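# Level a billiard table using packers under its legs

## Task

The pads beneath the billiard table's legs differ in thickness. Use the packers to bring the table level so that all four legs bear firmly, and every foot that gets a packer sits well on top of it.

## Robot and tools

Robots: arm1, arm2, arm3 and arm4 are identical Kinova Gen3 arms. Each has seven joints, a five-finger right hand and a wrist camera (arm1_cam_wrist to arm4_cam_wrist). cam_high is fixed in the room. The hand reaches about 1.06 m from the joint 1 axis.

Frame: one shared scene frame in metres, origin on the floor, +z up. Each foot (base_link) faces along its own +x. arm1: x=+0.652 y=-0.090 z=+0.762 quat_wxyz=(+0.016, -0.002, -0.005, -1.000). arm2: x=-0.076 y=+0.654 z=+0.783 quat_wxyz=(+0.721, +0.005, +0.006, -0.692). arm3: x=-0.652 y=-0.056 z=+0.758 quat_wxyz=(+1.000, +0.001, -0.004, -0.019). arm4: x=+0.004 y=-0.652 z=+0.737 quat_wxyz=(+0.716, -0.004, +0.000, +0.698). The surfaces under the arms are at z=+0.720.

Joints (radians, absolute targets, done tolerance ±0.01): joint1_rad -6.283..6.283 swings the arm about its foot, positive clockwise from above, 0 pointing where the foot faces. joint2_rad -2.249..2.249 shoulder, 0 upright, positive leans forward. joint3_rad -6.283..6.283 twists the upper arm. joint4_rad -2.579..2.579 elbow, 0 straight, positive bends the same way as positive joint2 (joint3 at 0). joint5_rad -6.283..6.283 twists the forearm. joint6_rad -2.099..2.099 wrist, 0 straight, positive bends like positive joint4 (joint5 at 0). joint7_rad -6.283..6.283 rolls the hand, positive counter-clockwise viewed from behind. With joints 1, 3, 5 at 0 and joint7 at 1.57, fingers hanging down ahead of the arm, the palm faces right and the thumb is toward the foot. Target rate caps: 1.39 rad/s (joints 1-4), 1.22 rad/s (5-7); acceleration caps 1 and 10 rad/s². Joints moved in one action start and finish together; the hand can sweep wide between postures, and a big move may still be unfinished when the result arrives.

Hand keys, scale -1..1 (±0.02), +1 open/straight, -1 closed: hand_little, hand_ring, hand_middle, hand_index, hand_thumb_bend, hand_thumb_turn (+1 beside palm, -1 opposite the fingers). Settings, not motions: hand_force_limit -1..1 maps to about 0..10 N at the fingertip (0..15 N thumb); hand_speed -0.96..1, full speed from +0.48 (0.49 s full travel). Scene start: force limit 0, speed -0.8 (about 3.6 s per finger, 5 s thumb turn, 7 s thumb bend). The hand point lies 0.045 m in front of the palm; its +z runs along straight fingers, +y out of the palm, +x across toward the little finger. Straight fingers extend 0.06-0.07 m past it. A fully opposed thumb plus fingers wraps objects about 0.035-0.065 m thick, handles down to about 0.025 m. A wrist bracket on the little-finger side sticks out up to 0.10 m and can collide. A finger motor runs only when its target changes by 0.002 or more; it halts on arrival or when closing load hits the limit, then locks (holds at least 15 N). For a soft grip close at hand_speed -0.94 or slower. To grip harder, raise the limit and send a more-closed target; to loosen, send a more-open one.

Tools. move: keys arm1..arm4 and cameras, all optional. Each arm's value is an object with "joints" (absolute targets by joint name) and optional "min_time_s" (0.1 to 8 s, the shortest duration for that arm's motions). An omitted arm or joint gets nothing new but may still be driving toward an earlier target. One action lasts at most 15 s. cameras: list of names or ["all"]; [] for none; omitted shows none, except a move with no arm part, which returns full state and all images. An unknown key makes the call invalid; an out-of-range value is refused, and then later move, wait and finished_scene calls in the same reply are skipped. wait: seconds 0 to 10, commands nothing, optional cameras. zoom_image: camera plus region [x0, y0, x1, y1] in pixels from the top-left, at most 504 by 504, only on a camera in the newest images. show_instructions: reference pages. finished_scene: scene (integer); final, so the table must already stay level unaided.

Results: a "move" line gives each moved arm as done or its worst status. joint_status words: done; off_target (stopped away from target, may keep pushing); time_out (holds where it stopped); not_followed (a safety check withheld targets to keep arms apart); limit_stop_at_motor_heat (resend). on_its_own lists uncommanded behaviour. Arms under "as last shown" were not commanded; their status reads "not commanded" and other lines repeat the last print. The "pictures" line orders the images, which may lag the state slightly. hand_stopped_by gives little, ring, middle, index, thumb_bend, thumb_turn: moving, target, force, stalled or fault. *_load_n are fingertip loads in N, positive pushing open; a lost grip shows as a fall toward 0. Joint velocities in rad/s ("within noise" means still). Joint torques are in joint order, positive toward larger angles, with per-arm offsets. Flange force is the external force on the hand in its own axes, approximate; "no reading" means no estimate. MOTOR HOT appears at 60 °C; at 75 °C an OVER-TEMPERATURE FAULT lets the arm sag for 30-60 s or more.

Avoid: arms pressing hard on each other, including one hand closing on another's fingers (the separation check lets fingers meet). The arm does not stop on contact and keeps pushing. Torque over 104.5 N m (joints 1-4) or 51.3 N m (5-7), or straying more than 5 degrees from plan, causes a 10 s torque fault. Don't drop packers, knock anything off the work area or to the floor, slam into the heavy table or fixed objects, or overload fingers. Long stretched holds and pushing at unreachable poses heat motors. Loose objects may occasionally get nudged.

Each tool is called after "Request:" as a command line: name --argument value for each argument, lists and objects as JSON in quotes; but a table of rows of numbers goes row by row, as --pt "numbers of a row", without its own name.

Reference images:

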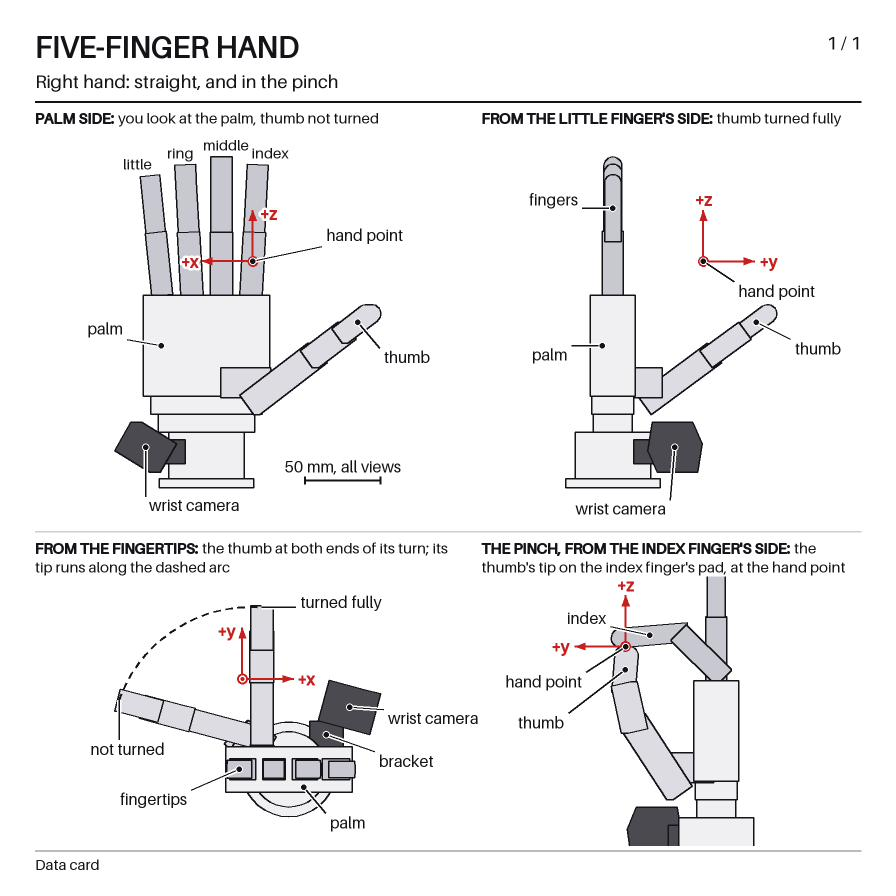

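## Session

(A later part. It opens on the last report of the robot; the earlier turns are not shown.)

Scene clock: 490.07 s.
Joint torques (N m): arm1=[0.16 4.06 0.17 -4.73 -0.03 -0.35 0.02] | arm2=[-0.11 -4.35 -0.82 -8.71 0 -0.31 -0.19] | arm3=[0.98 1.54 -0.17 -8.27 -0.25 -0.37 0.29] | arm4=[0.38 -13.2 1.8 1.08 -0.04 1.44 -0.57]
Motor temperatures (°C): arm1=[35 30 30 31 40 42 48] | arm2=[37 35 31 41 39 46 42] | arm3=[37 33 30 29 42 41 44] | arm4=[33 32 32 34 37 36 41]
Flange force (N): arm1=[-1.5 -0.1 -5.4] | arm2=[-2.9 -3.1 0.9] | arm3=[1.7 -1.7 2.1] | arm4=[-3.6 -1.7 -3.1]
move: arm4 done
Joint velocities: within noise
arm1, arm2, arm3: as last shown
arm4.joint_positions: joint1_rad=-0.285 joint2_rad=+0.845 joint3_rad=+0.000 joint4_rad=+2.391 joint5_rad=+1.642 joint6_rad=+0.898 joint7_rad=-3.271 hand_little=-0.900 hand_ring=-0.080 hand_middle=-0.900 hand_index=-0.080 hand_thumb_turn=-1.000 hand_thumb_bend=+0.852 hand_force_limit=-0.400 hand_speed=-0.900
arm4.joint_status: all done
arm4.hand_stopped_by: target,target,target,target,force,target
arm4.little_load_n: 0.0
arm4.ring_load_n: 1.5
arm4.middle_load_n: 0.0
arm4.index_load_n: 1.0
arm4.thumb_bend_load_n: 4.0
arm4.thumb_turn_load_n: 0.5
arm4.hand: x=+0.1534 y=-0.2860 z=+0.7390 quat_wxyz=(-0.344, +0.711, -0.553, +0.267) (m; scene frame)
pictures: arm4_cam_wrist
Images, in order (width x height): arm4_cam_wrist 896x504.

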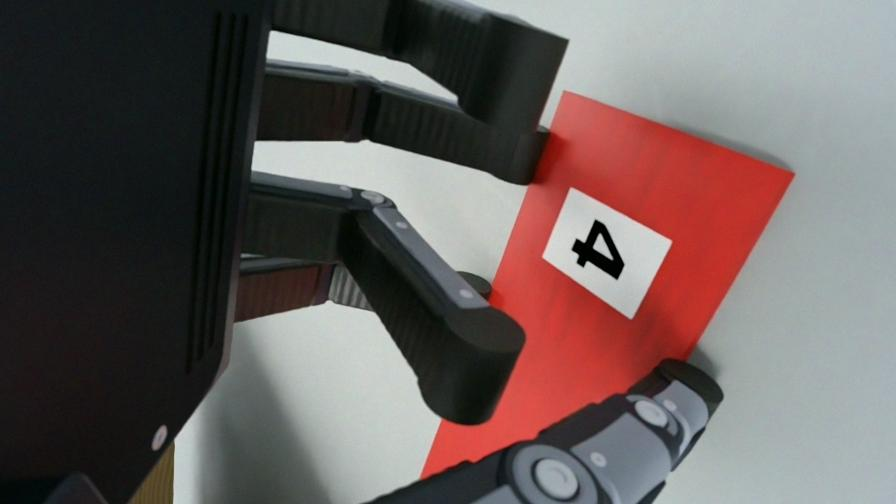

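Request:
move --arm4 '{"joints": {"joint1_rad": -0.1479, "joint2_rad": 0.8416, "joint4_rad": 2.3467, "joint5_rad": 1.7525, "joint6_rad": 0.9032, "joint7_rad": -3.2093}, "min_time_s": 1.5}'

Request:
move --arm4 '{"joints": {"joint1_rad": -0.0131, "joint2_rad": 0.8407, "joint4_rad": 2.2987, "joint5_rad": 1.8597, "joint6_rad": 0.8949, "joint7_rad": -3.1483}, "min_time_s": 1.5}'

Request:
move --arm4 '{"joints": {"joint1_rad": 0.1119, "joint2_rad": 0.8431, "joint4_rad": 2.2422, "joint5_rad": 1.9561, "joint6_rad": 0.8735, "joint7_rad": -3.0838}, "min_time_s": 1.5}'

Request:
move --arm4 '{"joints": {"joint1_rad": 0.2326, "joint2_rad": 0.8504, "joint4_rad": 2.1639, "joint5_rad": 2.0258, "joint6_rad": 0.8343, "joint7_rad": -3.0047}, "min_time_s": 1.5}'

Request:
move --arm4 '{"joints": {"joint1_rad": 0.3384, "joint2_rad": 0.8638, "joint4_rad": 2.0714, "joint5_rad": 2.0688, "joint6_rad": 0.7827, "joint7_rad": -2.9179}, "min_time_s": 1.5}' --cameras '["arm4_cam_wrist", "cam_high"]'

Scene clock: 492.63 s.
Joint torques (N m): arm1=[0.12 4.04 0.21 -4.69 -0.01 -0.36 0.1] | arm2=[-0.09 -4.37 -0.85 -8.76 0.08 -0.34 -0.21] | arm3=[0.94 1.56 -0.15 -8.34 -0.23 -0.36 0.3] | arm4=[0.42 -14.09 1.9 0.42 0.03 1.63 -0.6]
Motor temperatures (°C): arm1=[35 30 30 31 40 42 48] | arm2=[37 35 31 41 39 46 42] | arm3=[37 33 30 29 42 41 44] | arm4=[33 32 32 34 37 36 41]
Flange force (N): arm1=[-1.6 0.3 -5.6] | arm2=[-2.9 -3.2 0.9] | arm3=[1.8 -1.7 2.4] | arm4=[-3.5 -1.1 -2.1]
move: arm4 done
Joint velocities: within noise
arm1, arm3: as last shown
arm2.joint_positions: joint1_rad=+0.750 joint2_rad=-0.300 joint3_rad=+0.000 joint4_rad=+1.700 joint5_rad=+0.000 joint6_rad=+1.600 joint7_rad=-1.570 hand_little=+0.990 hand_ring=+0.990 hand_middle=+0.990 hand_index=+0.990 hand_thumb_turn=+1.000 hand_thumb_bend=+1.000 hand_force_limit=+0.000 hand_speed=-0.800
arm2.joint_status: not commanded
arm2.hand_stopped_by: target,target,target,target,target,target
arm2.little_load_n: 0.0
arm2.ring_load_n: 0.0
arm2.middle_load_n: 0.0
arm2.index_load_n: 0.0
arm2.thumb_bend_load_n: 0.0
arm2.thumb_turn_load_n: 0.0
arm2.hand: x=-0.2184 y=+0.4265 z=+1.2052 quat_wxyz=(-0.022, -0.906, -0.417, +0.062) (m; scene frame)
arm4.joint_positions: joint1_rad=-0.148 joint2_rad=+0.842 joint3_rad=+0.000 joint4_rad=+2.347 joint5_rad=+1.752 joint6_rad=+0.903 joint7_rad=-3.209 hand_little=-0.900 hand_ring=-0.080 hand_middle=-0.900 hand_index=-0.080 hand_thumb_turn=-1.000 hand_thumb_bend=+0.852 hand_force_limit=-0.400 hand_speed=-0.900
arm4.joint_status: all done
arm4.hand_stopped_by: target,target,target,target,force,target
arm4.little_load_n: 0.0
arm4.ring_load_n: 1.0
arm4.middle_load_n: 0.0
arm4.index_load_n: 0.5
arm4.thumb_bend_load_n: 2.5
arm4.thumb_turn_load_n: 0.5
arm4.hand: x=+0.1896 y=-0.2655 z=+0.7391 quat_wxyz=(-0.345, +0.714, -0.548, +0.265) (m; scene frame)
pictures: none

Scene clock: 494.43 s.
Joint torques (N m): arm1=[0.07 4.05 0.09 -4.7 -0.02 -0.38 0.08] | arm2=[-0.07 -4.38 -0.82 -8.7 0.08 -0.33 -0.25] | arm3=[0.97 1.53 -0.2 -8.17 -0.24 -0.42 0.25] | arm4=[0.33 -15 2.02 -0.15 0.1 1.74 -0.55]
Motor temperatures (°C): arm1=[35 30 30 31 40 42 48] | arm2=[37 35 31 41 39 46 42] | arm3=[37 33 30 29 42 41 44] | arm4=[33 32 32 34 37 36 41]
Flange force (N): arm1=[-1.5 0.0 -5.6] | arm2=[-3.0 -3.2 0.8] | arm3=[1.4 -1.8 1.6] | arm4=[-3.4 -0.5 -0.7]
move: arm4 done
Joint velocities: within noise
arm1, arm2, arm3: as last shown
arm4.joint_positions: joint1_rad=-0.013 joint2_rad=+0.841 joint3_rad=+0.000 joint4_rad=+2.299 joint5_rad=+1.860 joint6_rad=+0.895 joint7_rad=-3.148 hand_little=-0.900 hand_ring=-0.080 hand_middle=-0.900 hand_index=-0.080 hand_thumb_turn=-1.000 hand_thumb_bend=+0.851 hand_force_limit=-0.400 hand_speed=-0.900
arm4.joint_status: all done
arm4.hand_stopped_by: target,target,target,target,force,target
arm4.little_load_n: 0.0
arm4.ring_load_n: 0.5
arm4.middle_load_n: 0.0
arm4.index_load_n: 0.0
arm4.thumb_bend_load_n: 1.0
arm4.thumb_turn_load_n: 0.0
arm4.hand: x=+0.2293 y=-0.2493 z=+0.7393 quat_wxyz=(-0.347, +0.717, -0.545, +0.263) (m; scene frame)
pictures: none

Scene clock: 496.23 s.
Joint torques (N m): arm1=[0.22 4.05 0.15 -4.62 0.06 -0.29 0.03] | arm2=[-0.2 -4.33 -0.9 -8.81 0.04 -0.35 -0.18] | arm3=[0.97 1.5 -0.23 -8.29 -0.32 -0.4 0.31] | arm4=[0.37 -15.81 1.95 -0.94 0.2 1.8 -0.55]
Motor temperatures (°C): arm1=[35 30 30 31 40 42 48] | arm2=[37 35 31 41 39 46 42] | arm3=[37 33 30 29 42 41 44] | arm4=[33 32 32 34 37 36 41]
Flange force (N): arm1=[-1.6 -0.1 -5.7] | arm2=[-2.7 -3.3 1.1] | arm3=[1.4 -1.9 2.0] | arm4=[-3.1 -0.5 -0.3]
move: arm4 done
Joint velocities: within noise
arm1, arm2: as last shown
arm1.thumb_bend_load_n: -0.5
arm3.joint_positions: joint1_rad=+0.700 joint2_rad=-0.450 joint3_rad=+0.000 joint4_rad=+1.630 joint5_rad=-0.060 joint6_rad=+1.930 joint7_rad=-2.500 hand_little=+0.900 hand_ring=+0.100 hand_middle=+0.900 hand_index=+0.100 hand_thumb_turn=-1.000 hand_thumb_bend=+1.000 hand_force_limit=+0.200 hand_speed=-0.600
arm3.joint_status: not commanded
arm3.hand_stopped_by: target,target,target,target,target,target
arm3.little_load_n: 0.0
arm3.ring_load_n: 0.0
arm3.middle_load_n: 0.0
arm3.index_load_n: 0.0
arm3.thumb_bend_load_n: 0.0
arm3.thumb_turn_load_n: 0.0
arm3.hand: x=-0.5155 y=-0.1762 z=+1.2236 quat_wxyz=(-0.015, -0.733, -0.680, -0.033) (m; scene frame)
arm4.joint_positions: joint1_rad=+0.112 joint2_rad=+0.843 joint3_rad=+0.000 joint4_rad=+2.242 joint5_rad=+1.956 joint6_rad=+0.873 joint7_rad=-3.084 hand_little=-0.900 hand_ring=-0.080 hand_middle=-0.900 hand_index=-0.080 hand_thumb_turn=-1.000 hand_thumb_bend=+0.851 hand_force_limit=-0.400 hand_speed=-0.900
arm4.joint_status: all done
arm4.hand_stopped_by: target,target,target,target,force,target
arm4.little_load_n: 0.0
arm4.ring_load_n: 0.0
arm4.middle_load_n: 0.0
arm4.index_load_n: 0.0
arm4.thumb_bend_load_n: 0.5
arm4.thumb_turn_load_n: 0.5
arm4.hand: x=+0.2696 y=-0.2354 z=+0.7392 quat_wxyz=(-0.348, +0.720, -0.540, +0.261) (m; scene frame)
pictures: none

Scene clock: 498.03 s.
Joint torques (N m): arm1=[0.07 3.99 0.2 -4.62 0.03 -0.4 0.02] | arm2=[-0.09 -4.41 -0.83 -8.72 0.04 -0.31 -0.22] | arm3=[0.96 1.57 -0.14 -8.34 -0.27 -0.32 0.35] | arm4=[0.34 -16.65 1.9 -1.74 0.31 1.79 -0.56]
Motor temperatures (°C): arm1=[35 30 30 31 40 42 48] | arm2=[37 35 31 41 39 46 42] | arm3=[37 33 30 29 42 41 44] | arm4=[33 32 32 34 37 36 41]
Flange force (N): arm1=[-1.8 0.2 -6.1] | arm2=[-3.1 -3.2 0.9] | arm3=[1.9 -1.6 2.5] | arm4=[-2.9 -0.7 0.0]
move: arm4 done
Joint velocities: within noise
arm1, arm2, arm3: as last shown
arm1.thumb_bend_load_n: 0.0
arm2.thumb_bend_load_n: -0.5
arm4.joint_positions: joint1_rad=+0.233 joint2_rad=+0.850 joint3_rad=+0.000 joint4_rad=+2.164 joint5_rad=+2.026 joint6_rad=+0.834 joint7_rad=-3.005 hand_little=-0.900 hand_ring=-0.080 hand_middle=-0.900 hand_index=-0.080 hand_thumb_turn=-1.000 hand_thumb_bend=+0.851 hand_force_limit=-0.400 hand_speed=-0.900
arm4.joint_status: all done
arm4.hand_stopped_by: target,target,target,target,force,target
arm4.little_load_n: 0.0
arm4.ring_load_n: 0.0
arm4.middle_load_n: 0.0
arm4.index_load_n: 0.0
arm4.thumb_bend_load_n: 0.5
arm4.thumb_turn_load_n: 0.5
arm4.hand: x=+0.3143 y=-0.2223 z=+0.7392 quat_wxyz=(-0.349, +0.721, -0.540, +0.260) (m; scene frame)
pictures: none

Scene clock: 499.83 s.
Joint torques (N m): arm1=[0.07 4.08 0.19 -4.74 -0.04 -0.34 0.03] | arm2=[-0.11 -4.34 -0.91 -8.75 0.05 -0.31 -0.21] | arm3=[0.89 1.58 -0.21 -8.31 -0.25 -0.42 0.29] | arm4=[0.36 -17.59 1.79 -2.58 0.42 1.82 -0.58]
Motor temperatures (°C): arm1=[35 30 30 31 40 42 48] | arm2=[37 35 31 41 39 46 42] | arm3=[37 33 30 29 42 41 44] | arm4=[33 32 32 34 37 36 41]
Flange force (N): arm1=[-1.5 0.1 -5.3] | arm2=[-2.8 -3.4 1.0] | arm3=[1.7 -1.9 2.1] | arm4=[-2.9 -1.1 0.2]
move: arm4 done
Joint velocities: within noise
arm1, arm2, arm3: as last shown
arm2.thumb_bend_load_n: 0.0
arm3.thumb_bend_load_n: -0.5
arm4.joint_positions: joint1_rad=+0.338 joint2_rad=+0.864 joint3_rad=+0.000 joint4_rad=+2.071 joint5_rad=+2.069 joint6_rad=+0.783 joint7_rad=-2.918 hand_little=-0.900 hand_ring=-0.080 hand_middle=-0.900 hand_index=-0.080 hand_thumb_turn=-1.000 hand_thumb_bend=+0.851 hand_force_limit=-0.400 hand_speed=-0.900
arm4.joint_status: all done
arm4.hand_stopped_by: target,target,target,target,force,target
arm4.little_load_n: 0.0
arm4.ring_load_n: 0.0
arm4.middle_load_n: 0.0
arm4.index_load_n: 0.0
arm4.thumb_bend_load_n: 0.0
arm4.thumb_turn_load_n: 0.0
arm4.hand: x=+0.3596 y=-0.2104 z=+0.7393 quat_wxyz=(-0.348, +0.720, -0.540, +0.261) (m; scene frame)
pictures: arm4_cam_wrist, cam_high
Images, in order (width x height): arm4_cam_wrist 896x504, cam_high 896x504.

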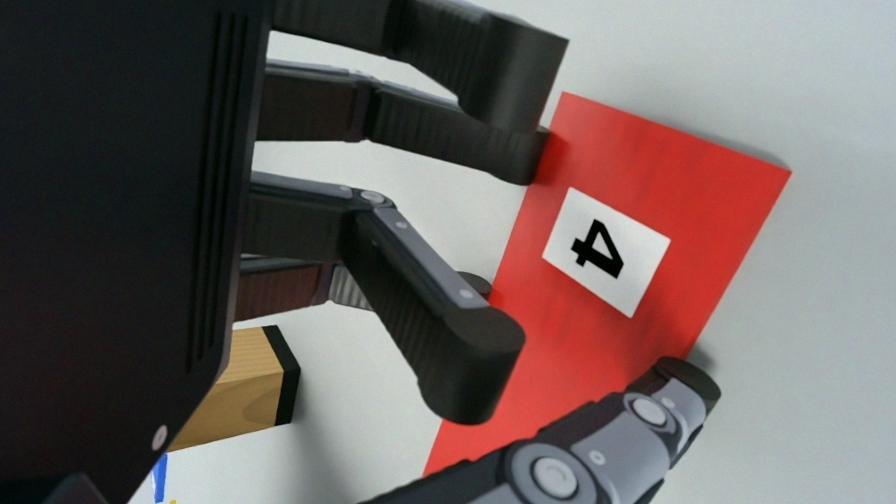

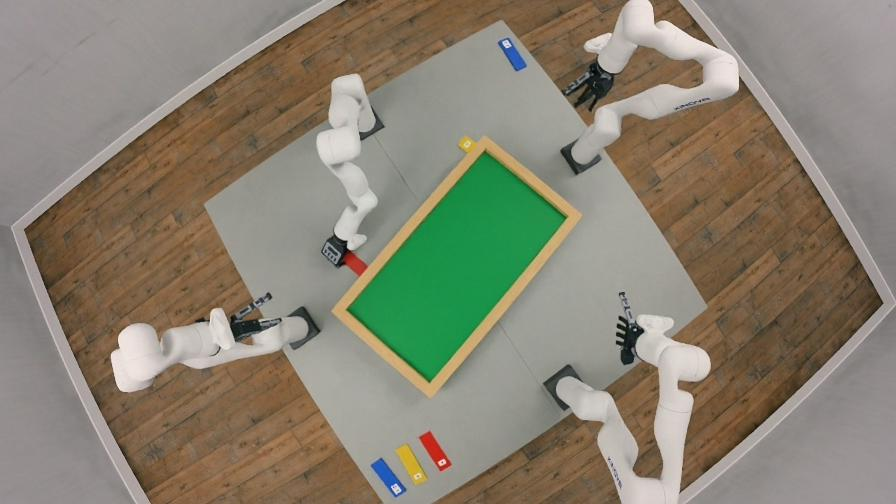

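Request:
move --arm4 '{"joints": {"hand_thumb_bend": 0.4, "hand_speed": -0.9, "hand_force_limit": -0.4}}'

Request:
move --arm4 '{"joints": {"joint1_rad": 0.4289, "joint2_rad": 0.885, "joint4_rad": 1.9651, "joint5_rad": 2.089, "joint6_rad": 0.7216, "joint7_rad": -2.8256}, "min_time_s": 1.5}' --cameras '["arm4_cam_wrist"]'

Request:
zoom_image --camera "arm4_cam_wrist" --region '[200, 250, 560, 504]'

Scene clock: 505.43 s.
Joint torques (N m): arm1=[0 3.99 0.18 -4.74 -0.02 -0.27 0.07] | arm2=[-0.17 -4.28 -0.9 -8.72 0 -0.34 -0.23] | arm3=[0.97 1.49 -0.23 -8.22 -0.28 -0.38 0.33] | arm4=[0.43 -15.18 1.24 -1.7 0.24 0.96 -0.53]
Motor temperatures (°C): arm1=[35 30 30 31 40 42 48] | arm2=[37 35 31 41 39 46 42] | arm3=[37 33 30 29 42 41 44] | arm4=[33 32 32 34 37 36 41]
Flange force (N): arm1=[-1.7 0.3 -5.2] | arm2=[-2.7 -3.5 0.8] | arm3=[1.5 -1.7 1.8] | arm4=[-2.8 -4.6 -2.8]
move: arm4 off_target
Joint velocities: within noise
arm1.joint_positions: joint1_rad=+0.377 joint2_rad=-0.549 joint3_rad=-0.108 joint4_rad=+1.320 joint5_rad=-0.050 joint6_rad=+2.060 joint7_rad=-1.502 hand_little=+1.000 hand_ring=+1.000 hand_middle=+1.000 hand_index=+1.000 hand_thumb_turn=+1.000 hand_thumb_bend=+1.000 hand_force_limit=+0.000 hand_speed=-0.800
arm1.joint_status: not commanded
arm1.hand_stopped_by: target,target,target,target,target,target
arm1.little_load_n: 0.0
arm1.ring_load_n: 0.5
arm1.middle_load_n: 0.0
arm1.index_load_n: 0.0
arm1.thumb_bend_load_n: 0.0
arm1.thumb_turn_load_n: 0.0
arm1.hand: x=+0.5209 y=-0.1206 z=+1.3320 quat_wxyz=(+0.027, -0.986, +0.072, +0.151) (m; scene frame)
arm2, arm3: as last shown
arm3.thumb_bend_load_n: 0.0
arm4.joint_positions: joint1_rad=+0.338 joint2_rad=+0.864 joint3_rad=+0.000 joint4_rad=+2.071 joint5_rad=+2.069 joint6_rad=+0.783 joint7_rad=-2.918 hand_little=-0.900 hand_ring=-0.080 hand_middle=-0.900 hand_index=-0.080 hand_thumb_turn=-1.000 hand_thumb_bend=+0.811 hand_force_limit=-0.400 hand_speed=-0.900
arm4.joint_status: hand_thumb_bend off_target (ended at +0.811, target +0.400); the others done
arm4.hand_stopped_by: target,target,target,target,force,target
arm4.little_load_n: 0.0
arm4.ring_load_n: 2.0
arm4.middle_load_n: 0.0
arm4.index_load_n: 1.0
arm4.thumb_bend_load_n: 4.5
arm4.thumb_turn_load_n: 0.5
arm4.hand: x=+0.3596 y=-0.2104 z=+0.7393 quat_wxyz=(-0.348, +0.720, -0.540, +0.261) (m; scene frame)
pictures: none

Scene clock: 507.23 s.
Joint torques (N m): arm1=[0.17 4.03 0.18 -4.73 -0.04 -0.32 0.02] | arm2=[-0.11 -4.38 -0.84 -8.71 0.08 -0.33 -0.19] | arm3=[1 1.57 -0.16 -8.24 -0.23 -0.38 0.3] | arm4=[0.51 -16.37 1.45 -2.51 0.31 1.08 -0.56]
Motor temperatures (°C): arm1=[35 30 30 31 40 42 48] | arm2=[37 35 31 41 39 46 42] | arm3=[37 33 30 29 42 41 44] | arm4=[33 32 32 34 37 36 41]
Flange force (N): arm1=[-1.6 -0.1 -5.3] | arm2=[-3.0 -3.1 0.8] | arm3=[1.7 -1.7 2.0] | arm4=[-2.8 -4.2 -2.4]
move: arm4 done
Joint velocities: within noise
arm1, arm2, arm3: as last shown
arm1.ring_load_n: 0.0
arm1.thumb_bend_load_n: -0.5
arm2.thumb_turn_load_n: -0.5
arm4.joint_positions: joint1_rad=+0.429 joint2_rad=+0.885 joint3_rad=+0.000 joint4_rad=+1.965 joint5_rad=+2.089 joint6_rad=+0.722 joint7_rad=-2.826 hand_little=-0.900 hand_ring=-0.080 hand_middle=-0.900 hand_index=-0.080 hand_thumb_turn=-1.000 hand_thumb_bend=+0.811 hand_force_limit=-0.400 hand_speed=-0.900
arm4.joint_status: all done
arm4.hand_stopped_by: target,target,target,target,force,target
arm4.little_load_n: 0.0
arm4.ring_load_n: 1.5
arm4.middle_load_n: 0.5
arm4.index_load_n: 0.5
arm4.thumb_bend_load_n: 3.5
arm4.thumb_turn_load_n: 0.5
arm4.hand: x=+0.4045 y=-0.1978 z=+0.7393 quat_wxyz=(-0.348, +0.720, -0.540, +0.260) (m; scene frame)
pictures: arm4_cam_wrist
Images, in order (width x height): arm4_cam_wrist 896x504.

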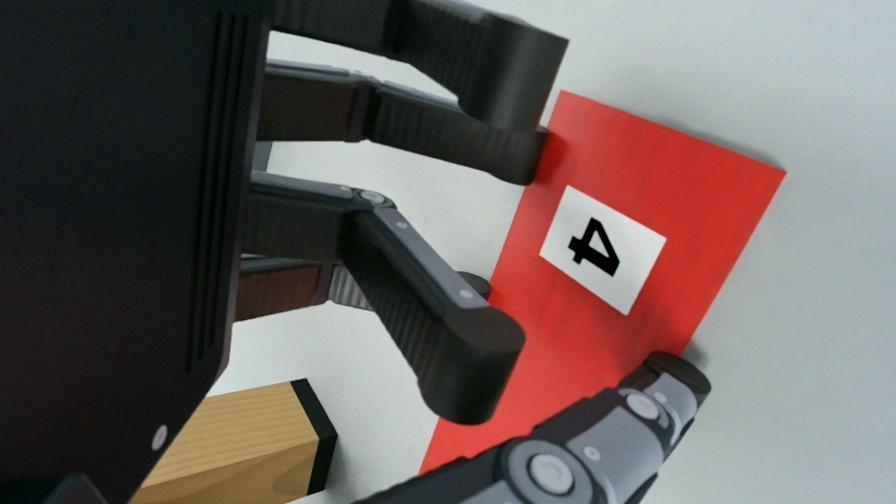

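Scaled by 1.400.

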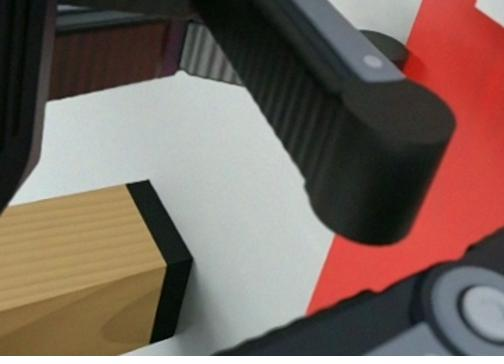

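Request:
wait --seconds 0.1 --cameras '["arm1_cam_wrist", "cam_high"]'

Request:
zoom_image --camera "cam_high" --region '[280, 180, 480, 340]'

Scene clock: 509.43 s.
Joint torques (N m): arm1=[0.18 4.03 0.24 -4.63 -0.06 -0.34 0.07] | arm2=[-0.21 -4.38 -0.83 -8.74 0.09 -0.3 -0.17] | arm3=[0.98 1.58 -0.26 -8.19 -0.25 -0.33 0.28] | arm4=[0.56 -16.43 1.41 -2.6 0.33 1.11 -0.54]
Motor temperatures (°C): arm1=[35 30 30 31 40 42 48] | arm2=[37 35 31 41 39 46 42] | arm3=[37 33 30 29 42 41 44] | arm4=[33 32 32 34 37 36 41]
Flange force (N): arm1=[-1.7 0.2 -5.9] | arm2=[-2.9 -3.1 1.0] | arm3=[1.3 -1.9 1.9] | arm4=[-2.8 -4.1 -2.5]
Joint velocities: within noise
arm1.joint_positions: joint1_rad=+0.377 joint2_rad=-0.549 joint3_rad=-0.108 joint4_rad=+1.320 joint5_rad=-0.050 joint6_rad=+2.060 joint7_rad=-1.502 hand_little=+1.000 hand_ring=+1.000 hand_middle=+1.000 hand_index=+1.000 hand_thumb_turn=+1.000 hand_thumb_bend=+1.000 hand_force_limit=+0.000 hand_speed=-0.800
arm1.joint_status: not commanded
arm1.hand_stopped_by: target,target,target,target,target,target
arm1.little_load_n: 0.0
arm1.ring_load_n: 0.0
arm1.middle_load_n: 0.0
arm1.index_load_n: 0.0
arm1.thumb_bend_load_n: 0.0
arm1.thumb_turn_load_n: 0.0
arm1.hand: x=+0.5209 y=-0.1206 z=+1.3320 quat_wxyz=(+0.027, -0.986, +0.072, +0.151) (m; scene frame)
arm2.joint_positions: joint1_rad=+0.750 joint2_rad=-0.300 joint3_rad=+0.000 joint4_rad=+1.700 joint5_rad=+0.000 joint6_rad=+1.600 joint7_rad=-1.570 hand_little=+0.990 hand_ring=+0.990 hand_middle=+0.990 hand_index=+0.990 hand_thumb_turn=+1.000 hand_thumb_bend=+1.000 hand_force_limit=+0.000 hand_speed=-0.800
arm2.joint_status: not commanded
arm2.hand_stopped_by: target,target,target,target,target,target
arm2.little_load_n: 0.0
arm2.ring_load_n: 0.0
arm2.middle_load_n: 0.0
arm2.index_load_n: 0.0
arm2.thumb_bend_load_n: 0.0
arm2.thumb_turn_load_n: 0.0
arm2.hand: x=-0.2184 y=+0.4265 z=+1.2052 quat_wxyz=(-0.022, -0.906, -0.417, +0.062) (m; scene frame)
arm3.joint_positions: joint1_rad=+0.700 joint2_rad=-0.450 joint3_rad=+0.000 joint4_rad=+1.630 joint5_rad=-0.060 joint6_rad=+1.930 joint7_rad=-2.500 hand_little=+0.900 hand_ring=+0.100 hand_middle=+0.900 hand_index=+0.100 hand_thumb_turn=-1.000 hand_thumb_bend=+1.000 hand_force_limit=+0.200 hand_speed=-0.600
arm3.joint_status: not commanded
arm3.hand_stopped_by: target,target,target,target,target,target
arm3.little_load_n: 0.0
arm3.ring_load_n: 0.0
arm3.middle_load_n: 0.0
arm3.index_load_n: 0.0
arm3.thumb_bend_load_n: 0.0
arm3.thumb_turn_load_n: 0.0
arm3.hand: x=-0.5155 y=-0.1762 z=+1.2236 quat_wxyz=(-0.015, -0.733, -0.680, -0.033) (m; scene frame)
arm4.joint_positions: joint1_rad=+0.429 joint2_rad=+0.885 joint3_rad=+0.000 joint4_rad=+1.965 joint5_rad=+2.089 joint6_rad=+0.722 joint7_rad=-2.826 hand_little=-0.900 hand_ring=-0.080 hand_middle=-0.900 hand_index=-0.080 hand_thumb_turn=-1.000 hand_thumb_bend=+0.811 hand_force_limit=-0.400 hand_speed=-0.900
arm4.joint_status: all done
arm4.hand_stopped_by: target,target,target,target,force,target
arm4.little_load_n: 0.0
arm4.ring_load_n: 1.5
arm4.middle_load_n: 0.0
arm4.index_load_n: 0.5
arm4.thumb_bend_load_n: 3.5
arm4.thumb_turn_load_n: 0.5
arm4.hand: x=+0.4045 y=-0.1978 z=+0.7393 quat_wxyz=(-0.348, +0.720, -0.540, +0.260) (m; scene frame)
wait: 0.10 s; at rest from the start
pictures: arm1_cam_wrist, cam_high
Images, in order (width x height): arm1_cam_wrist 896x504, cam_high 896x504.

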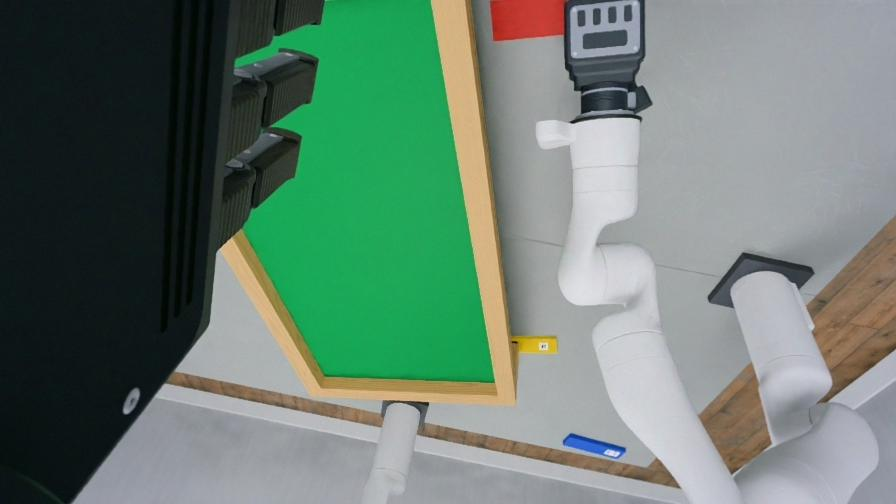

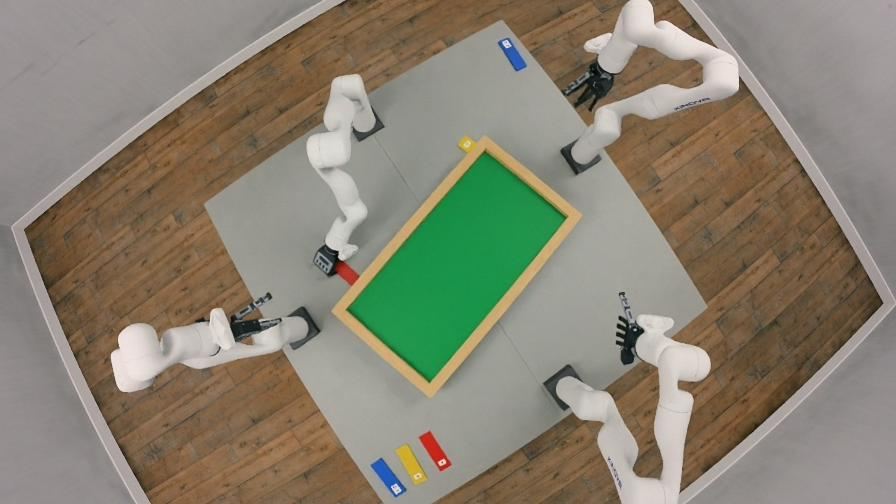

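Scaled by 2.520.

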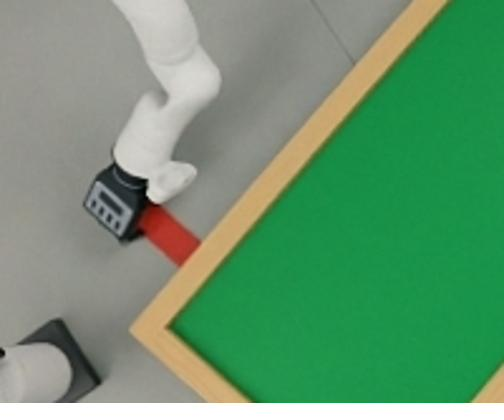

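Request:
zoom_image --camera "cam_high" --region '[300, 230, 400, 330]'

Request:
move --cameras '["arm4_cam_wrist"]'

Request:
zoom_image --camera "arm4_cam_wrist" --region '[520, 60, 820, 260]'

Request:
zoom_image --camera "arm4_cam_wrist" --region '[380, 240, 720, 504]'

Request:
zoom_image --camera "arm4_cam_wrist" --region '[180, 354, 380, 504]'

Scaled by 5.040.

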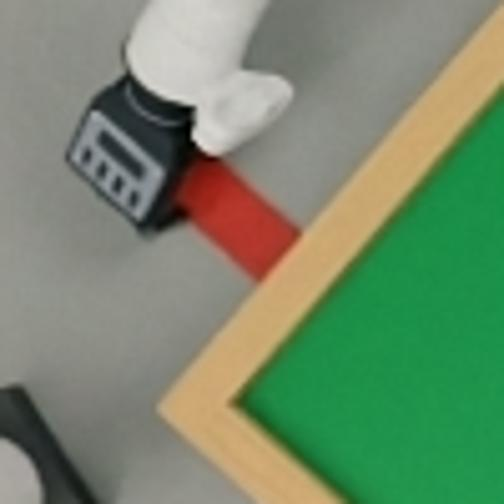

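Scene clock: 512.93 s.
Joint torques (N m): arm1=[0.13 4.07 0.11 -4.77 0.02 -0.37 0.05] | arm2=[-0.12 -4.32 -0.84 -8.73 0.07 -0.29 -0.2] | arm3=[0.95 1.6 -0.23 -8.24 -0.22 -0.33 0.26] | arm4=[0.52 -16.4 1.42 -2.58 0.35 1.09 -0.53]
Motor temperatures (°C): arm1=[35 30 30 31 40 42 48] | arm2=[37 35 31 41 39 46 42] | arm3=[37 33 30 29 42 41 44] | arm4=[33 32 32 34 37 36 41]
Flange force (N): arm1=[-1.4 -0.1 -5.3] | arm2=[-2.8 -3.2 1.0] | arm3=[1.5 -1.9 2.1] | arm4=[-2.8 -4.1 -2.5]
Joint velocities: within noise
arm1.joint_positions: joint1_rad=+0.377 joint2_rad=-0.549 joint3_rad=-0.108 joint4_rad=+1.320 joint5_rad=-0.050 joint6_rad=+2.060 joint7_rad=-1.502 hand_little=+1.000 hand_ring=+1.000 hand_middle=+1.000 hand_index=+1.000 hand_thumb_turn=+1.000 hand_thumb_bend=+1.000 hand_force_limit=+0.000 hand_speed=-0.800
arm1.joint_status: not commanded
arm1.hand_stopped_by: target,target,target,target,target,target
arm1.little_load_n: 0.0
arm1.ring_load_n: 0.0
arm1.middle_load_n: 0.0
arm1.index_load_n: 0.0
arm1.thumb_bend_load_n: 0.0
arm1.thumb_turn_load_n: 0.0
arm1.hand: x=+0.5209 y=-0.1206 z=+1.3320 quat_wxyz=(+0.027, -0.986, +0.072, +0.151) (m; scene frame)
arm2.joint_positions: joint1_rad=+0.750 joint2_rad=-0.300 joint3_rad=+0.000 joint4_rad=+1.700 joint5_rad=+0.000 joint6_rad=+1.600 joint7_rad=-1.570 hand_little=+0.990 hand_ring=+0.990 hand_middle=+0.990 hand_index=+0.990 hand_thumb_turn=+1.000 hand_thumb_bend=+1.000 hand_force_limit=+0.000 hand_speed=-0.800
arm2.joint_status: not commanded
arm2.hand_stopped_by: target,target,target,target,target,target
arm2.little_load_n: 0.0
arm2.ring_load_n: 0.0
arm2.middle_load_n: 0.0
arm2.index_load_n: 0.0
arm2.thumb_bend_load_n: 0.0
arm2.thumb_turn_load_n: 0.0
arm2.hand: x=-0.2184 y=+0.4265 z=+1.2052 quat_wxyz=(-0.022, -0.906, -0.417, +0.062) (m; scene frame)
arm3.joint_positions: joint1_rad=+0.700 joint2_rad=-0.450 joint3_rad=+0.000 joint4_rad=+1.630 joint5_rad=-0.060 joint6_rad=+1.930 joint7_rad=-2.500 hand_little=+0.900 hand_ring=+0.100 hand_middle=+0.900 hand_index=+0.100 hand_thumb_turn=-1.000 hand_thumb_bend=+1.000 hand_force_limit=+0.200 hand_speed=-0.600
arm3.joint_status: not commanded
arm3.hand_stopped_by: target,target,target,target,target,target
arm3.little_load_n: 0.0
arm3.ring_load_n: 0.0
arm3.middle_load_n: 0.0
arm3.index_load_n: 0.0
arm3.thumb_bend_load_n: 0.0
arm3.thumb_turn_load_n: 0.0
arm3.hand: x=-0.5155 y=-0.1762 z=+1.2236 quat_wxyz=(-0.015, -0.733, -0.680, -0.033) (m; scene frame)
arm4.joint_positions: joint1_rad=+0.429 joint2_rad=+0.885 joint3_rad=+0.000 joint4_rad=+1.965 joint5_rad=+2.089 joint6_rad=+0.722 joint7_rad=-2.826 hand_little=-0.900 hand_ring=-0.080 hand_middle=-0.900 hand_index=-0.080 hand_thumb_turn=-1.000 hand_thumb_bend=+0.811 hand_force_limit=-0.400 hand_speed=-0.900
arm4.joint_status: all done
arm4.hand_stopped_by: target,target,target,target,force,target
arm4.little_load_n: 0.0
arm4.ring_load_n: 1.5
arm4.middle_load_n: 0.0
arm4.index_load_n: 0.5
arm4.thumb_bend_load_n: 3.5
arm4.thumb_turn_load_n: 0.5
arm4.hand: x=+0.4045 y=-0.1978 z=+0.7393 quat_wxyz=(-0.348, +0.720, -0.540, +0.260) (m; scene frame)
pictures: arm4_cam_wrist
Images, in order (width x height): arm4_cam_wrist 896x504.

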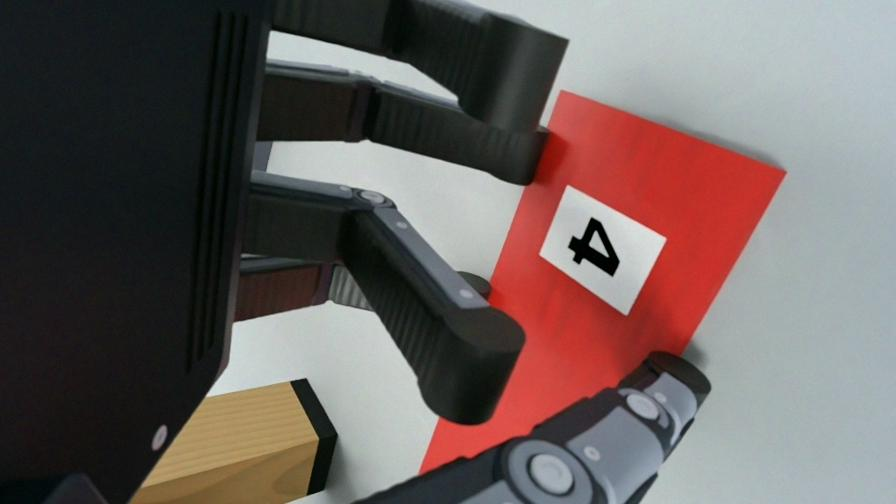

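Scaled by 1.680.

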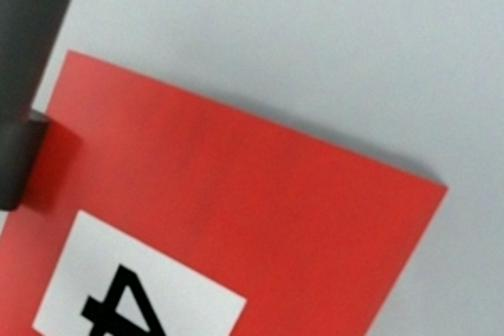

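Scaled by 1.482.

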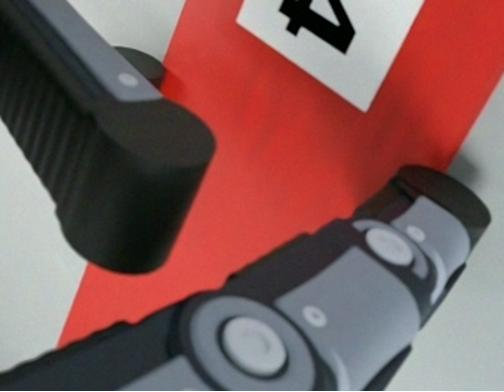

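Scaled by 2.520.

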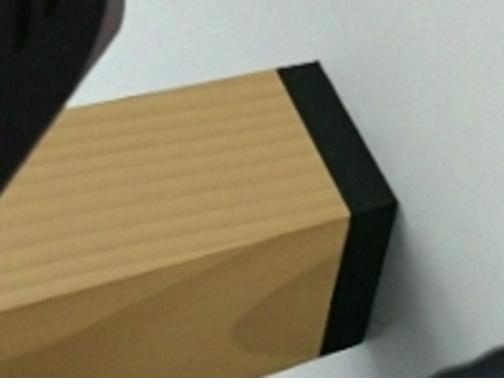

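Request:
move --arm4 '{"joints": {"joint1_rad": 0.4619, "joint2_rad": 0.8764, "joint4_rad": 2.0131, "joint5_rad": 2.1633, "joint6_rad": 0.7351, "joint7_rad": -2.8825}, "min_time_s": 1.5}'

Request:
move --arm4 '{"joints": {"joint1_rad": 0.5414, "joint2_rad": 0.905, "joint4_rad": 1.8863, "joint5_rad": 2.1574, "joint6_rad": 0.6608, "joint7_rad": -2.7758}, "min_time_s": 2}' --cameras '["arm4_cam_wrist", "cam_high"]'

Request:
zoom_image --camera "cam_high" --region '[300, 230, 400, 330]'

Scene clock: 519.40 s.
Joint torques (N m): arm1=[0.11 4.06 0.21 -4.74 -0.02 -0.31 0.09] | arm2=[-0.13 -4.36 -0.83 -8.76 0.07 -0.34 -0.23] | arm3=[0.94 1.57 -0.19 -8.25 -0.24 -0.41 0.29] | arm4=[1.45 -12.41 1.57 0.4 -0.25 0.01 -0.26]
Motor temperatures (°C): arm1=[35 30 30 31 40 42 48] | arm2=[37 35 31 41 39 46 42] | arm3=[37 33 30 29 42 41 44] | arm4=[33 32 32 34 37 36 41]
Flange force (N): arm1=[-1.5 0.3 -5.2] | arm2=[-2.8 -3.2 0.9] | arm3=[1.7 -1.8 1.9] | arm4=[-5.4 -8.8 -4.7]
move: arm4 done
Joint velocities: within noise
arm1, arm2, arm3: as last shown
arm3.middle_load_n: 0.5
arm4.joint_positions: joint1_rad=+0.462 joint2_rad=+0.876 joint3_rad=+0.000 joint4_rad=+2.013 joint5_rad=+2.163 joint6_rad=+0.735 joint7_rad=-2.883 hand_little=-0.900 hand_ring=-0.080 hand_middle=-0.900 hand_index=-0.080 hand_thumb_turn=-1.000 hand_thumb_bend=+0.811 hand_force_limit=-0.400 hand_speed=-0.900
arm4.joint_status: all done
arm4.hand_stopped_by: target,target,target,target,force,target
arm4.little_load_n: 0.0
arm4.ring_load_n: 0.0
arm4.middle_load_n: 0.0
arm4.index_load_n: 1.0
arm4.thumb_bend_load_n: 3.0
arm4.thumb_turn_load_n: 2.0
arm4.hand: x=+0.4097 y=-0.2174 z=+0.7389 quat_wxyz=(-0.348, +0.720, -0.540, +0.261) (m; scene frame)
pictures: none

Scene clock: 521.70 s.
Joint torques (N m): arm1=[0.14 4.1 0.2 -4.76 -0.08 -0.34 0.05] | arm2=[-0.11 -4.37 -0.86 -8.75 0.03 -0.33 -0.17] | arm3=[0.84 1.48 -0.31 -8.36 -0.3 -0.37 0.33] | arm4=[0.7 -14.52 1.07 -2.03 0.16 0.42 -0.55]
Motor temperatures (°C): arm1=[35 30 30 31 40 42 48] | arm2=[37 35 31 41 39 46 42] | arm3=[37 33 30 29 42 41 44] | arm4=[33 32 32 34 37 36 41]
Flange force (N): arm1=[-1.4 0.1 -5.2] | arm2=[-2.9 -3.1 0.9] | arm3=[1.3 -1.9 2.3] | arm4=[-2.8 -7.6 -5.3]
move: arm4 done
Joint velocities: within noise
arm1, arm2, arm3: as last shown
arm3.middle_load_n: 0.0
arm3.index_load_n: 0.5
arm4.joint_positions: joint1_rad=+0.541 joint2_rad=+0.905 joint3_rad=+0.000 joint4_rad=+1.886 joint5_rad=+2.157 joint6_rad=+0.661 joint7_rad=-2.776 hand_little=-0.900 hand_ring=-0.080 hand_middle=-0.900 hand_index=-0.080 hand_thumb_turn=-1.000 hand_thumb_bend=+0.811 hand_force_limit=-0.400 hand_speed=-0.900
arm4.joint_status: all done
arm4.hand_stopped_by: target,target,target,target,force,target
arm4.little_load_n: 0.0
arm4.ring_load_n: 1.0
arm4.middle_load_n: 0.0
arm4.index_load_n: -0.5
arm4.thumb_bend_load_n: 3.5
arm4.thumb_turn_load_n: 0.0
arm4.hand: x=+0.4563 y=-0.2040 z=+0.7389 quat_wxyz=(-0.348, +0.720, -0.540, +0.261) (m; scene frame)
pictures: arm4_cam_wrist, cam_high
Images, in order (width x height): arm4_cam_wrist 896x504, cam_high 896x504.

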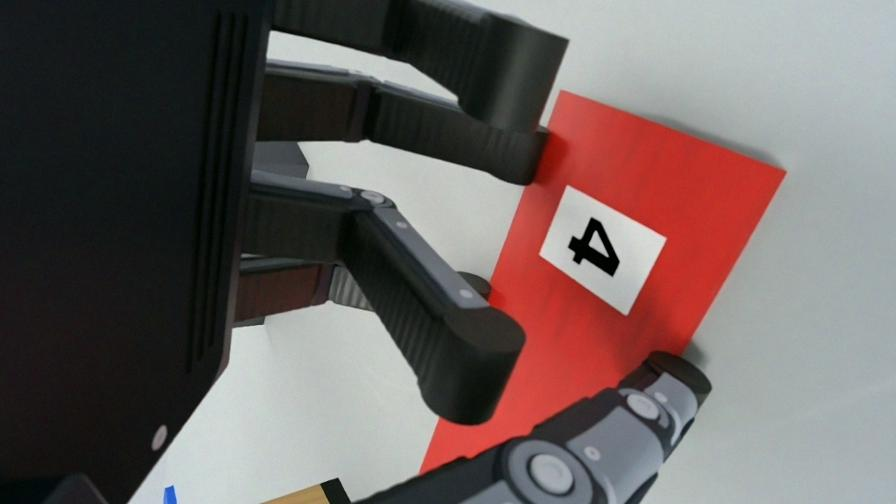

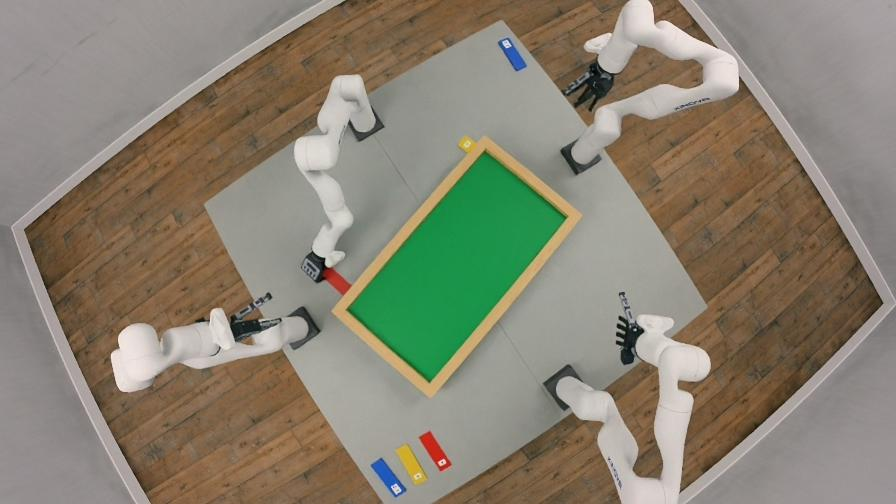

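Scaled by 5.040.

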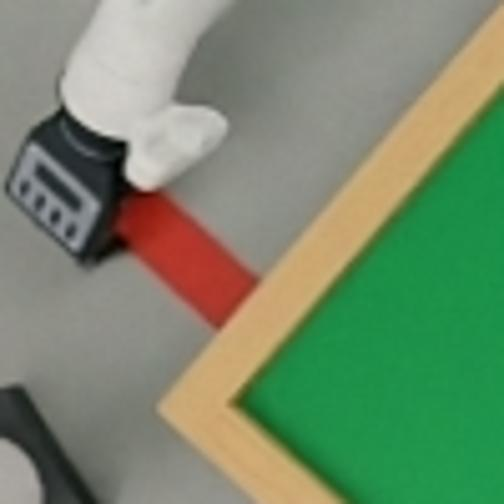

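Request:
move --arm4 '{"joints": {"joint1_rad": 0.6084, "joint2_rad": 0.9427, "joint4_rad": 1.7467, "joint5_rad": 2.1192, "joint6_rad": 0.5837, "joint7_rad": -2.6527}, "min_time_s": 2}' --cameras '["arm4_cam_wrist", "arm1_cam_wrist"]'

Scene clock: 524.47 s.
Joint torques (N m): arm1=[0.24 4.06 0.22 -4.68 -0.08 -0.34 0.03] | arm2=[-0.16 -4.35 -0.85 -8.71 0.02 -0.33 -0.19] | arm3=[0.98 1.52 -0.31 -8.36 -0.26 -0.4 0.31] | arm4=[0.67 -15.68 1.1 -2.75 0.21 0.44 -0.55]
Motor temperatures (°C): arm1=[35 30 30 31 40 42 48] | arm2=[37 35 31 41 39 46 42] | arm3=[37 33 30 29 42 41 44] | arm4=[33 32 32 34 37 36 41]
Flange force (N): arm1=[-1.5 -0.1 -5.6] | arm2=[-2.9 -3.2 0.8] | arm3=[1.3 -2.1 2.3] | arm4=[-2.6 -7.4 -4.8]
move: arm4 done
Joint velocities: within noise
arm1, arm2, arm3: as last shown
arm3.index_load_n: 0.0
arm4.joint_positions: joint1_rad=+0.608 joint2_rad=+0.943 joint3_rad=+0.000 joint4_rad=+1.747 joint5_rad=+2.119 joint6_rad=+0.584 joint7_rad=-2.653 hand_little=-0.900 hand_ring=-0.080 hand_middle=-0.900 hand_index=-0.080 hand_thumb_turn=-1.000 hand_thumb_bend=+0.811 hand_force_limit=-0.400 hand_speed=-0.900
arm4.joint_status: all done
arm4.hand_stopped_by: target,target,target,target,force,target
arm4.little_load_n: 0.0
arm4.ring_load_n: 1.0
arm4.middle_load_n: 0.0
arm4.index_load_n: -0.5
arm4.thumb_bend_load_n: 3.5
arm4.thumb_turn_load_n: 0.0
arm4.hand: x=+0.5027 y=-0.1904 z=+0.7390 quat_wxyz=(-0.348, +0.720, -0.540, +0.261) (m; scene frame)
pictures: arm1_cam_wrist, arm4_cam_wrist
Images, in order (width x height): arm1_cam_wrist 896x504, arm4_cam_wrist 896x504.

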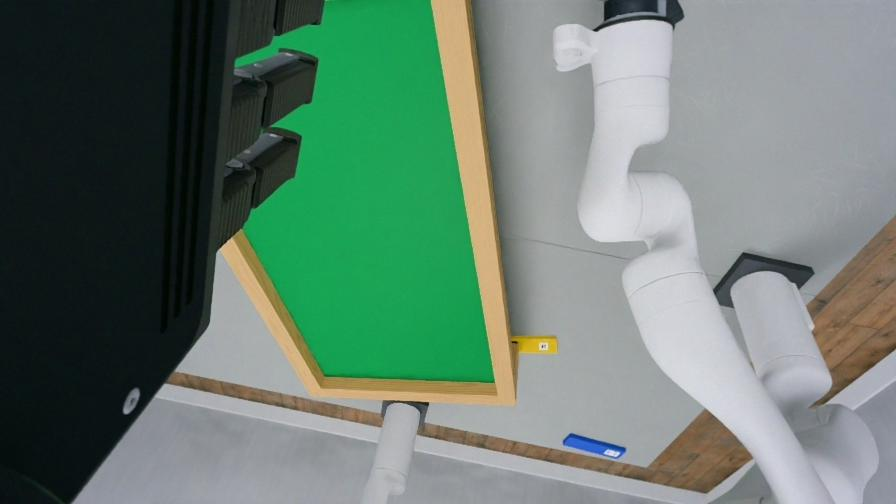

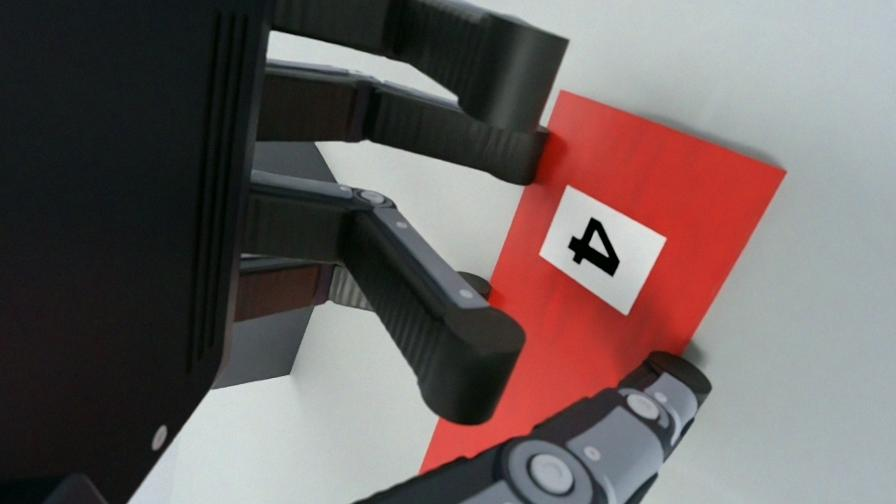

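Request:
move --arm4 '{"joints": {"hand_thumb_bend": 1.0, "hand_speed": -0.6}}'

Request:
move --arm4 '{"joints": {"joint1_rad": 0.6084, "joint2_rad": 0.9211, "joint4_rad": 1.749, "joint5_rad": 2.0938, "joint6_rad": 0.5739, "joint7_rad": -2.6225}, "min_time_s": 1}'

Request:
move --arm4 '{"joints": {"joint1_rad": 0.6084, "joint2_rad": 0.8144, "joint4_rad": 1.7491, "joint5_rad": 1.9368, "joint6_rad": 0.5278, "joint7_rad": -2.4384}, "min_time_s": 1.5}' --cameras '["arm4_cam_wrist"]'

Request:
move --arm4 '{"joints": {"joint1_rad": 0.5633, "joint2_rad": 0.7265, "joint4_rad": 2.011, "joint5_rad": 2.1232, "joint6_rad": 0.6249, "joint7_rad": -2.7076}, "min_time_s": 2}' --cameras '["arm4_cam_wrist"]'

Scene clock: 531.60 s.
Joint torques (N m): arm1=[0.17 4.06 0.22 -4.71 0 -0.34 0.04] | arm2=[-0.11 -4.36 -0.81 -8.66 0.05 -0.32 -0.2] | arm3=[0.96 1.56 -0.29 -8.27 -0.26 -0.43 0.3] | arm4=[0.18 -16.51 0.63 -2.26 0.14 0.31 -0.5]
Motor temperatures (°C): arm1=[35 30 30 31 40 42 48] | arm2=[37 35 31 41 39 46 42] | arm3=[37 33 30 29 42 41 44] | arm4=[33 32 32 34 37 36 41]
Flange force (N): arm1=[-1.5 0.2 -5.4] | arm2=[-3.0 -3.1 0.7] | arm3=[1.4 -2.0 1.9] | arm4=[-2.9 -7.2 -1.4]
move: arm4 done
Joint velocities: within noise
arm1, arm2, arm3: as last shown
arm2.thumb_bend_load_n: -0.5
arm4.joint_positions: joint1_rad=+0.608 joint2_rad=+0.943 joint3_rad=+0.000 joint4_rad=+1.747 joint5_rad=+2.119 joint6_rad=+0.584 joint7_rad=-2.653 hand_little=-0.900 hand_ring=-0.080 hand_middle=-0.900 hand_index=-0.080 hand_thumb_turn=-1.000 hand_thumb_bend=+1.000 hand_force_limit=-0.400 hand_speed=-0.600
arm4.joint_status: all done
arm4.hand_stopped_by: target,target,target,target,target,target
arm4.little_load_n: 0.5
arm4.ring_load_n: 0.0
arm4.middle_load_n: 0.0
arm4.index_load_n: -1.5
arm4.thumb_bend_load_n: 0.0
arm4.thumb_turn_load_n: 0.0
arm4.hand: x=+0.5027 y=-0.1904 z=+0.7390 quat_wxyz=(-0.348, +0.720, -0.540, +0.261) (m; scene frame)
pictures: none

Scene clock: 532.90 s.
Joint torques (N m): arm1=[0.12 4.02 0.23 -4.67 -0.05 -0.37 0.04] | arm2=[-0.12 -4.38 -0.87 -8.69 0 -0.32 -0.18] | arm3=[0.95 1.59 -0.23 -8.29 -0.26 -0.36 0.32] | arm4=[0.35 -20.46 1.56 -5.07 0.61 1.52 -0.56]
Motor temperatures (°C): arm1=[35 30 30 31 40 42 48] | arm2=[37 35 31 41 39 46 42] | arm3=[37 33 30 29 42 41 44] | arm4=[33 32 32 34 37 36 41]
Flange force (N): arm1=[-1.7 0.2 -5.8] | arm2=[-3.0 -3.2 0.8] | arm3=[1.6 -1.9 2.2] | arm4=[-2.2 -1.5 0.3]
move: arm4 done
Joint velocities: within noise
arm1, arm2, arm3: as last shown
arm2.thumb_bend_load_n: 0.0
arm4.joint_positions: joint1_rad=+0.608 joint2_rad=+0.921 joint3_rad=+0.000 joint4_rad=+1.749 joint5_rad=+2.094 joint6_rad=+0.574 joint7_rad=-2.622 hand_little=-0.900 hand_ring=-0.080 hand_middle=-0.900 hand_index=-0.080 hand_thumb_turn=-1.000 hand_thumb_bend=+1.000 hand_force_limit=-0.400 hand_speed=-0.600
arm4.joint_status: all done
arm4.hand_stopped_by: target,target,target,target,target,target
arm4.little_load_n: 0.0
arm4.ring_load_n: 0.0
arm4.middle_load_n: 0.0
arm4.index_load_n: 0.0
arm4.thumb_bend_load_n: 0.0
arm4.thumb_turn_load_n: 0.0
arm4.hand: x=+0.5027 y=-0.1904 z=+0.7490 quat_wxyz=(-0.348, +0.720, -0.540, +0.261) (m; scene frame)
pictures: none

Scene clock: 534.73 s.
Joint torques (N m): arm1=[0.14 4.04 0.21 -4.65 0 -0.33 0.06] | arm2=[-0.16 -4.4 -0.9 -8.8 0.03 -0.35 -0.2] | arm3=[1.01 1.6 -0.13 -8.26 -0.27 -0.35 0.26] | arm4=[0.37 -19.97 1.52 -5.78 0.71 1.37 -0.57]
Motor temperatures (°C): arm1=[35 30 30 31 40 42 48] | arm2=[37 35 31 41 39 46 42] | arm3=[37 33 30 29 42 41 44] | arm4=[33 32 32 34 37 36 41]
Flange force (N): arm1=[-1.7 0.2 -5.7] | arm2=[-2.8 -3.4 1.0] | arm3=[1.7 -1.8 2.2] | arm4=[-2.7 -2.4 0.4]
move: arm4 done
Joint velocities: within noise
arm1, arm2, arm3: as last shown
arm1.index_load_n: 0.5
arm4.joint_positions: joint1_rad=+0.608 joint2_rad=+0.814 joint3_rad=+0.000 joint4_rad=+1.749 joint5_rad=+1.937 joint6_rad=+0.528 joint7_rad=-2.438 hand_little=-0.900 hand_ring=-0.080 hand_middle=-0.900 hand_index=-0.080 hand_thumb_turn=-1.000 hand_thumb_bend=+1.000 hand_force_limit=-0.400 hand_speed=-0.600
arm4.joint_status: all done
arm4.hand_stopped_by: target,target,target,target,target,target
arm4.little_load_n: 0.0
arm4.ring_load_n: 0.0
arm4.middle_load_n: 0.0
arm4.index_load_n: 0.0
arm4.thumb_bend_load_n: 0.0
arm4.thumb_turn_load_n: 0.0
arm4.hand: x=+0.5024 y=-0.1902 z=+0.8000 quat_wxyz=(-0.348, +0.720, -0.540, +0.261) (m; scene frame)
pictures: arm4_cam_wrist
Images, in order (width x height): arm4_cam_wrist 896x504.

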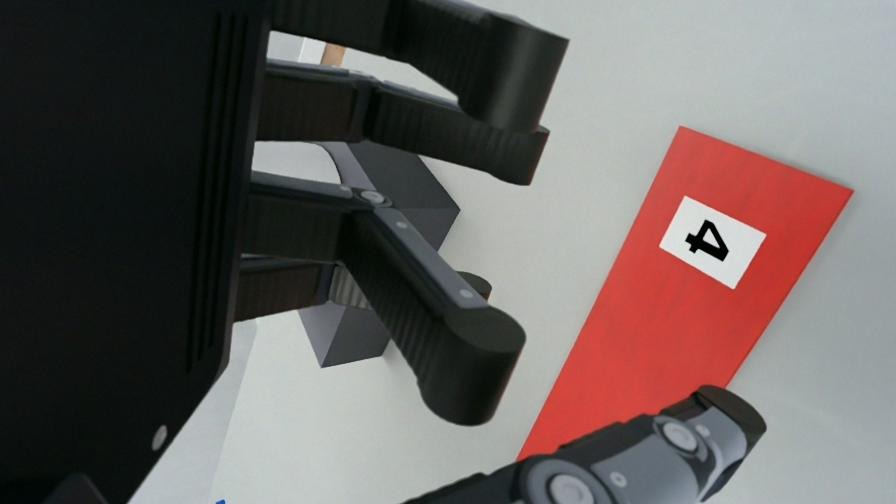

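Scene clock: 537.07 s.
Joint torques (N m): arm1=[0.12 4.13 0.13 -4.73 0.02 -0.34 0] | arm2=[-0.1 -4.35 -0.8 -8.68 0.05 -0.3 -0.2] | arm3=[0.95 1.65 -0.2 -8.33 -0.27 -0.35 0.28] | arm4=[0.37 -17.59 1.38 -4.44 0.58 1.6 -0.57]
Motor temperatures (°C): arm1=[35 30 30 31 40 42 48] | arm2=[37 35 31 41 39 46 42] | arm3=[37 33 30 29 42 41 44] | arm4=[33 32 32 34 37 36 41]
Flange force (N): arm1=[-1.3 -0.1 -5.3] | arm2=[-3.0 -3.0 0.8] | arm3=[1.7 -2.0 2.5] | arm4=[-2.6 -1.5 0.3]
move: arm4 done
Joint velocities: within noise
arm1, arm2, arm3: as last shown
arm1.index_load_n: 0.0
arm3.thumb_bend_load_n: -0.5
arm4.joint_positions: joint1_rad=+0.563 joint2_rad=+0.727 joint3_rad=+0.000 joint4_rad=+2.011 joint5_rad=+2.123 joint6_rad=+0.625 joint7_rad=-2.708 hand_little=-0.900 hand_ring=-0.080 hand_middle=-0.900 hand_index=-0.080 hand_thumb_turn=-1.000 hand_thumb_bend=+1.000 hand_force_limit=-0.400 hand_speed=-0.600
arm4.joint_status: all done
arm4.hand_stopped_by: target,target,target,target,target,target
arm4.little_load_n: 0.0
arm4.ring_load_n: 0.0
arm4.middle_load_n: 0.0
arm4.index_load_n: 0.0
arm4.thumb_bend_load_n: 0.0
arm4.thumb_turn_load_n: 0.0
arm4.hand: x=+0.4438 y=-0.2390 z=+0.7999 quat_wxyz=(-0.348, +0.720, -0.540, +0.261) (m; scene frame)
pictures: arm4_cam_wrist
Images, in order (width x height): arm4_cam_wrist 896x504.

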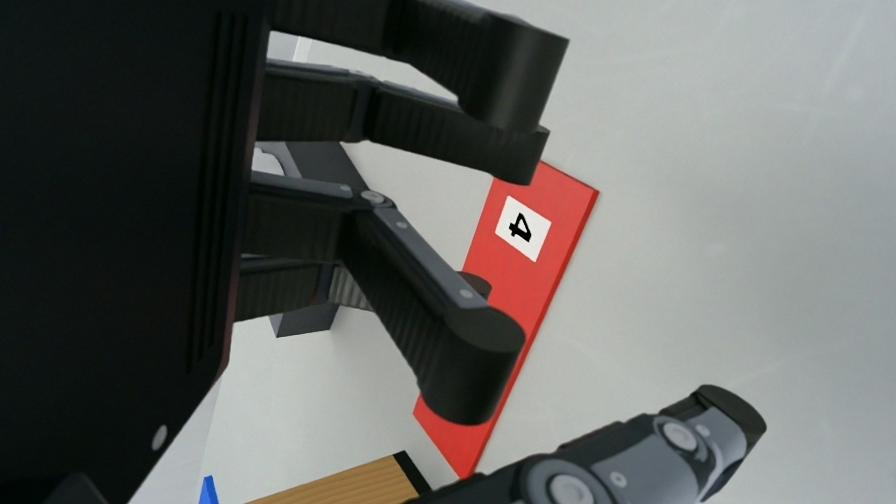

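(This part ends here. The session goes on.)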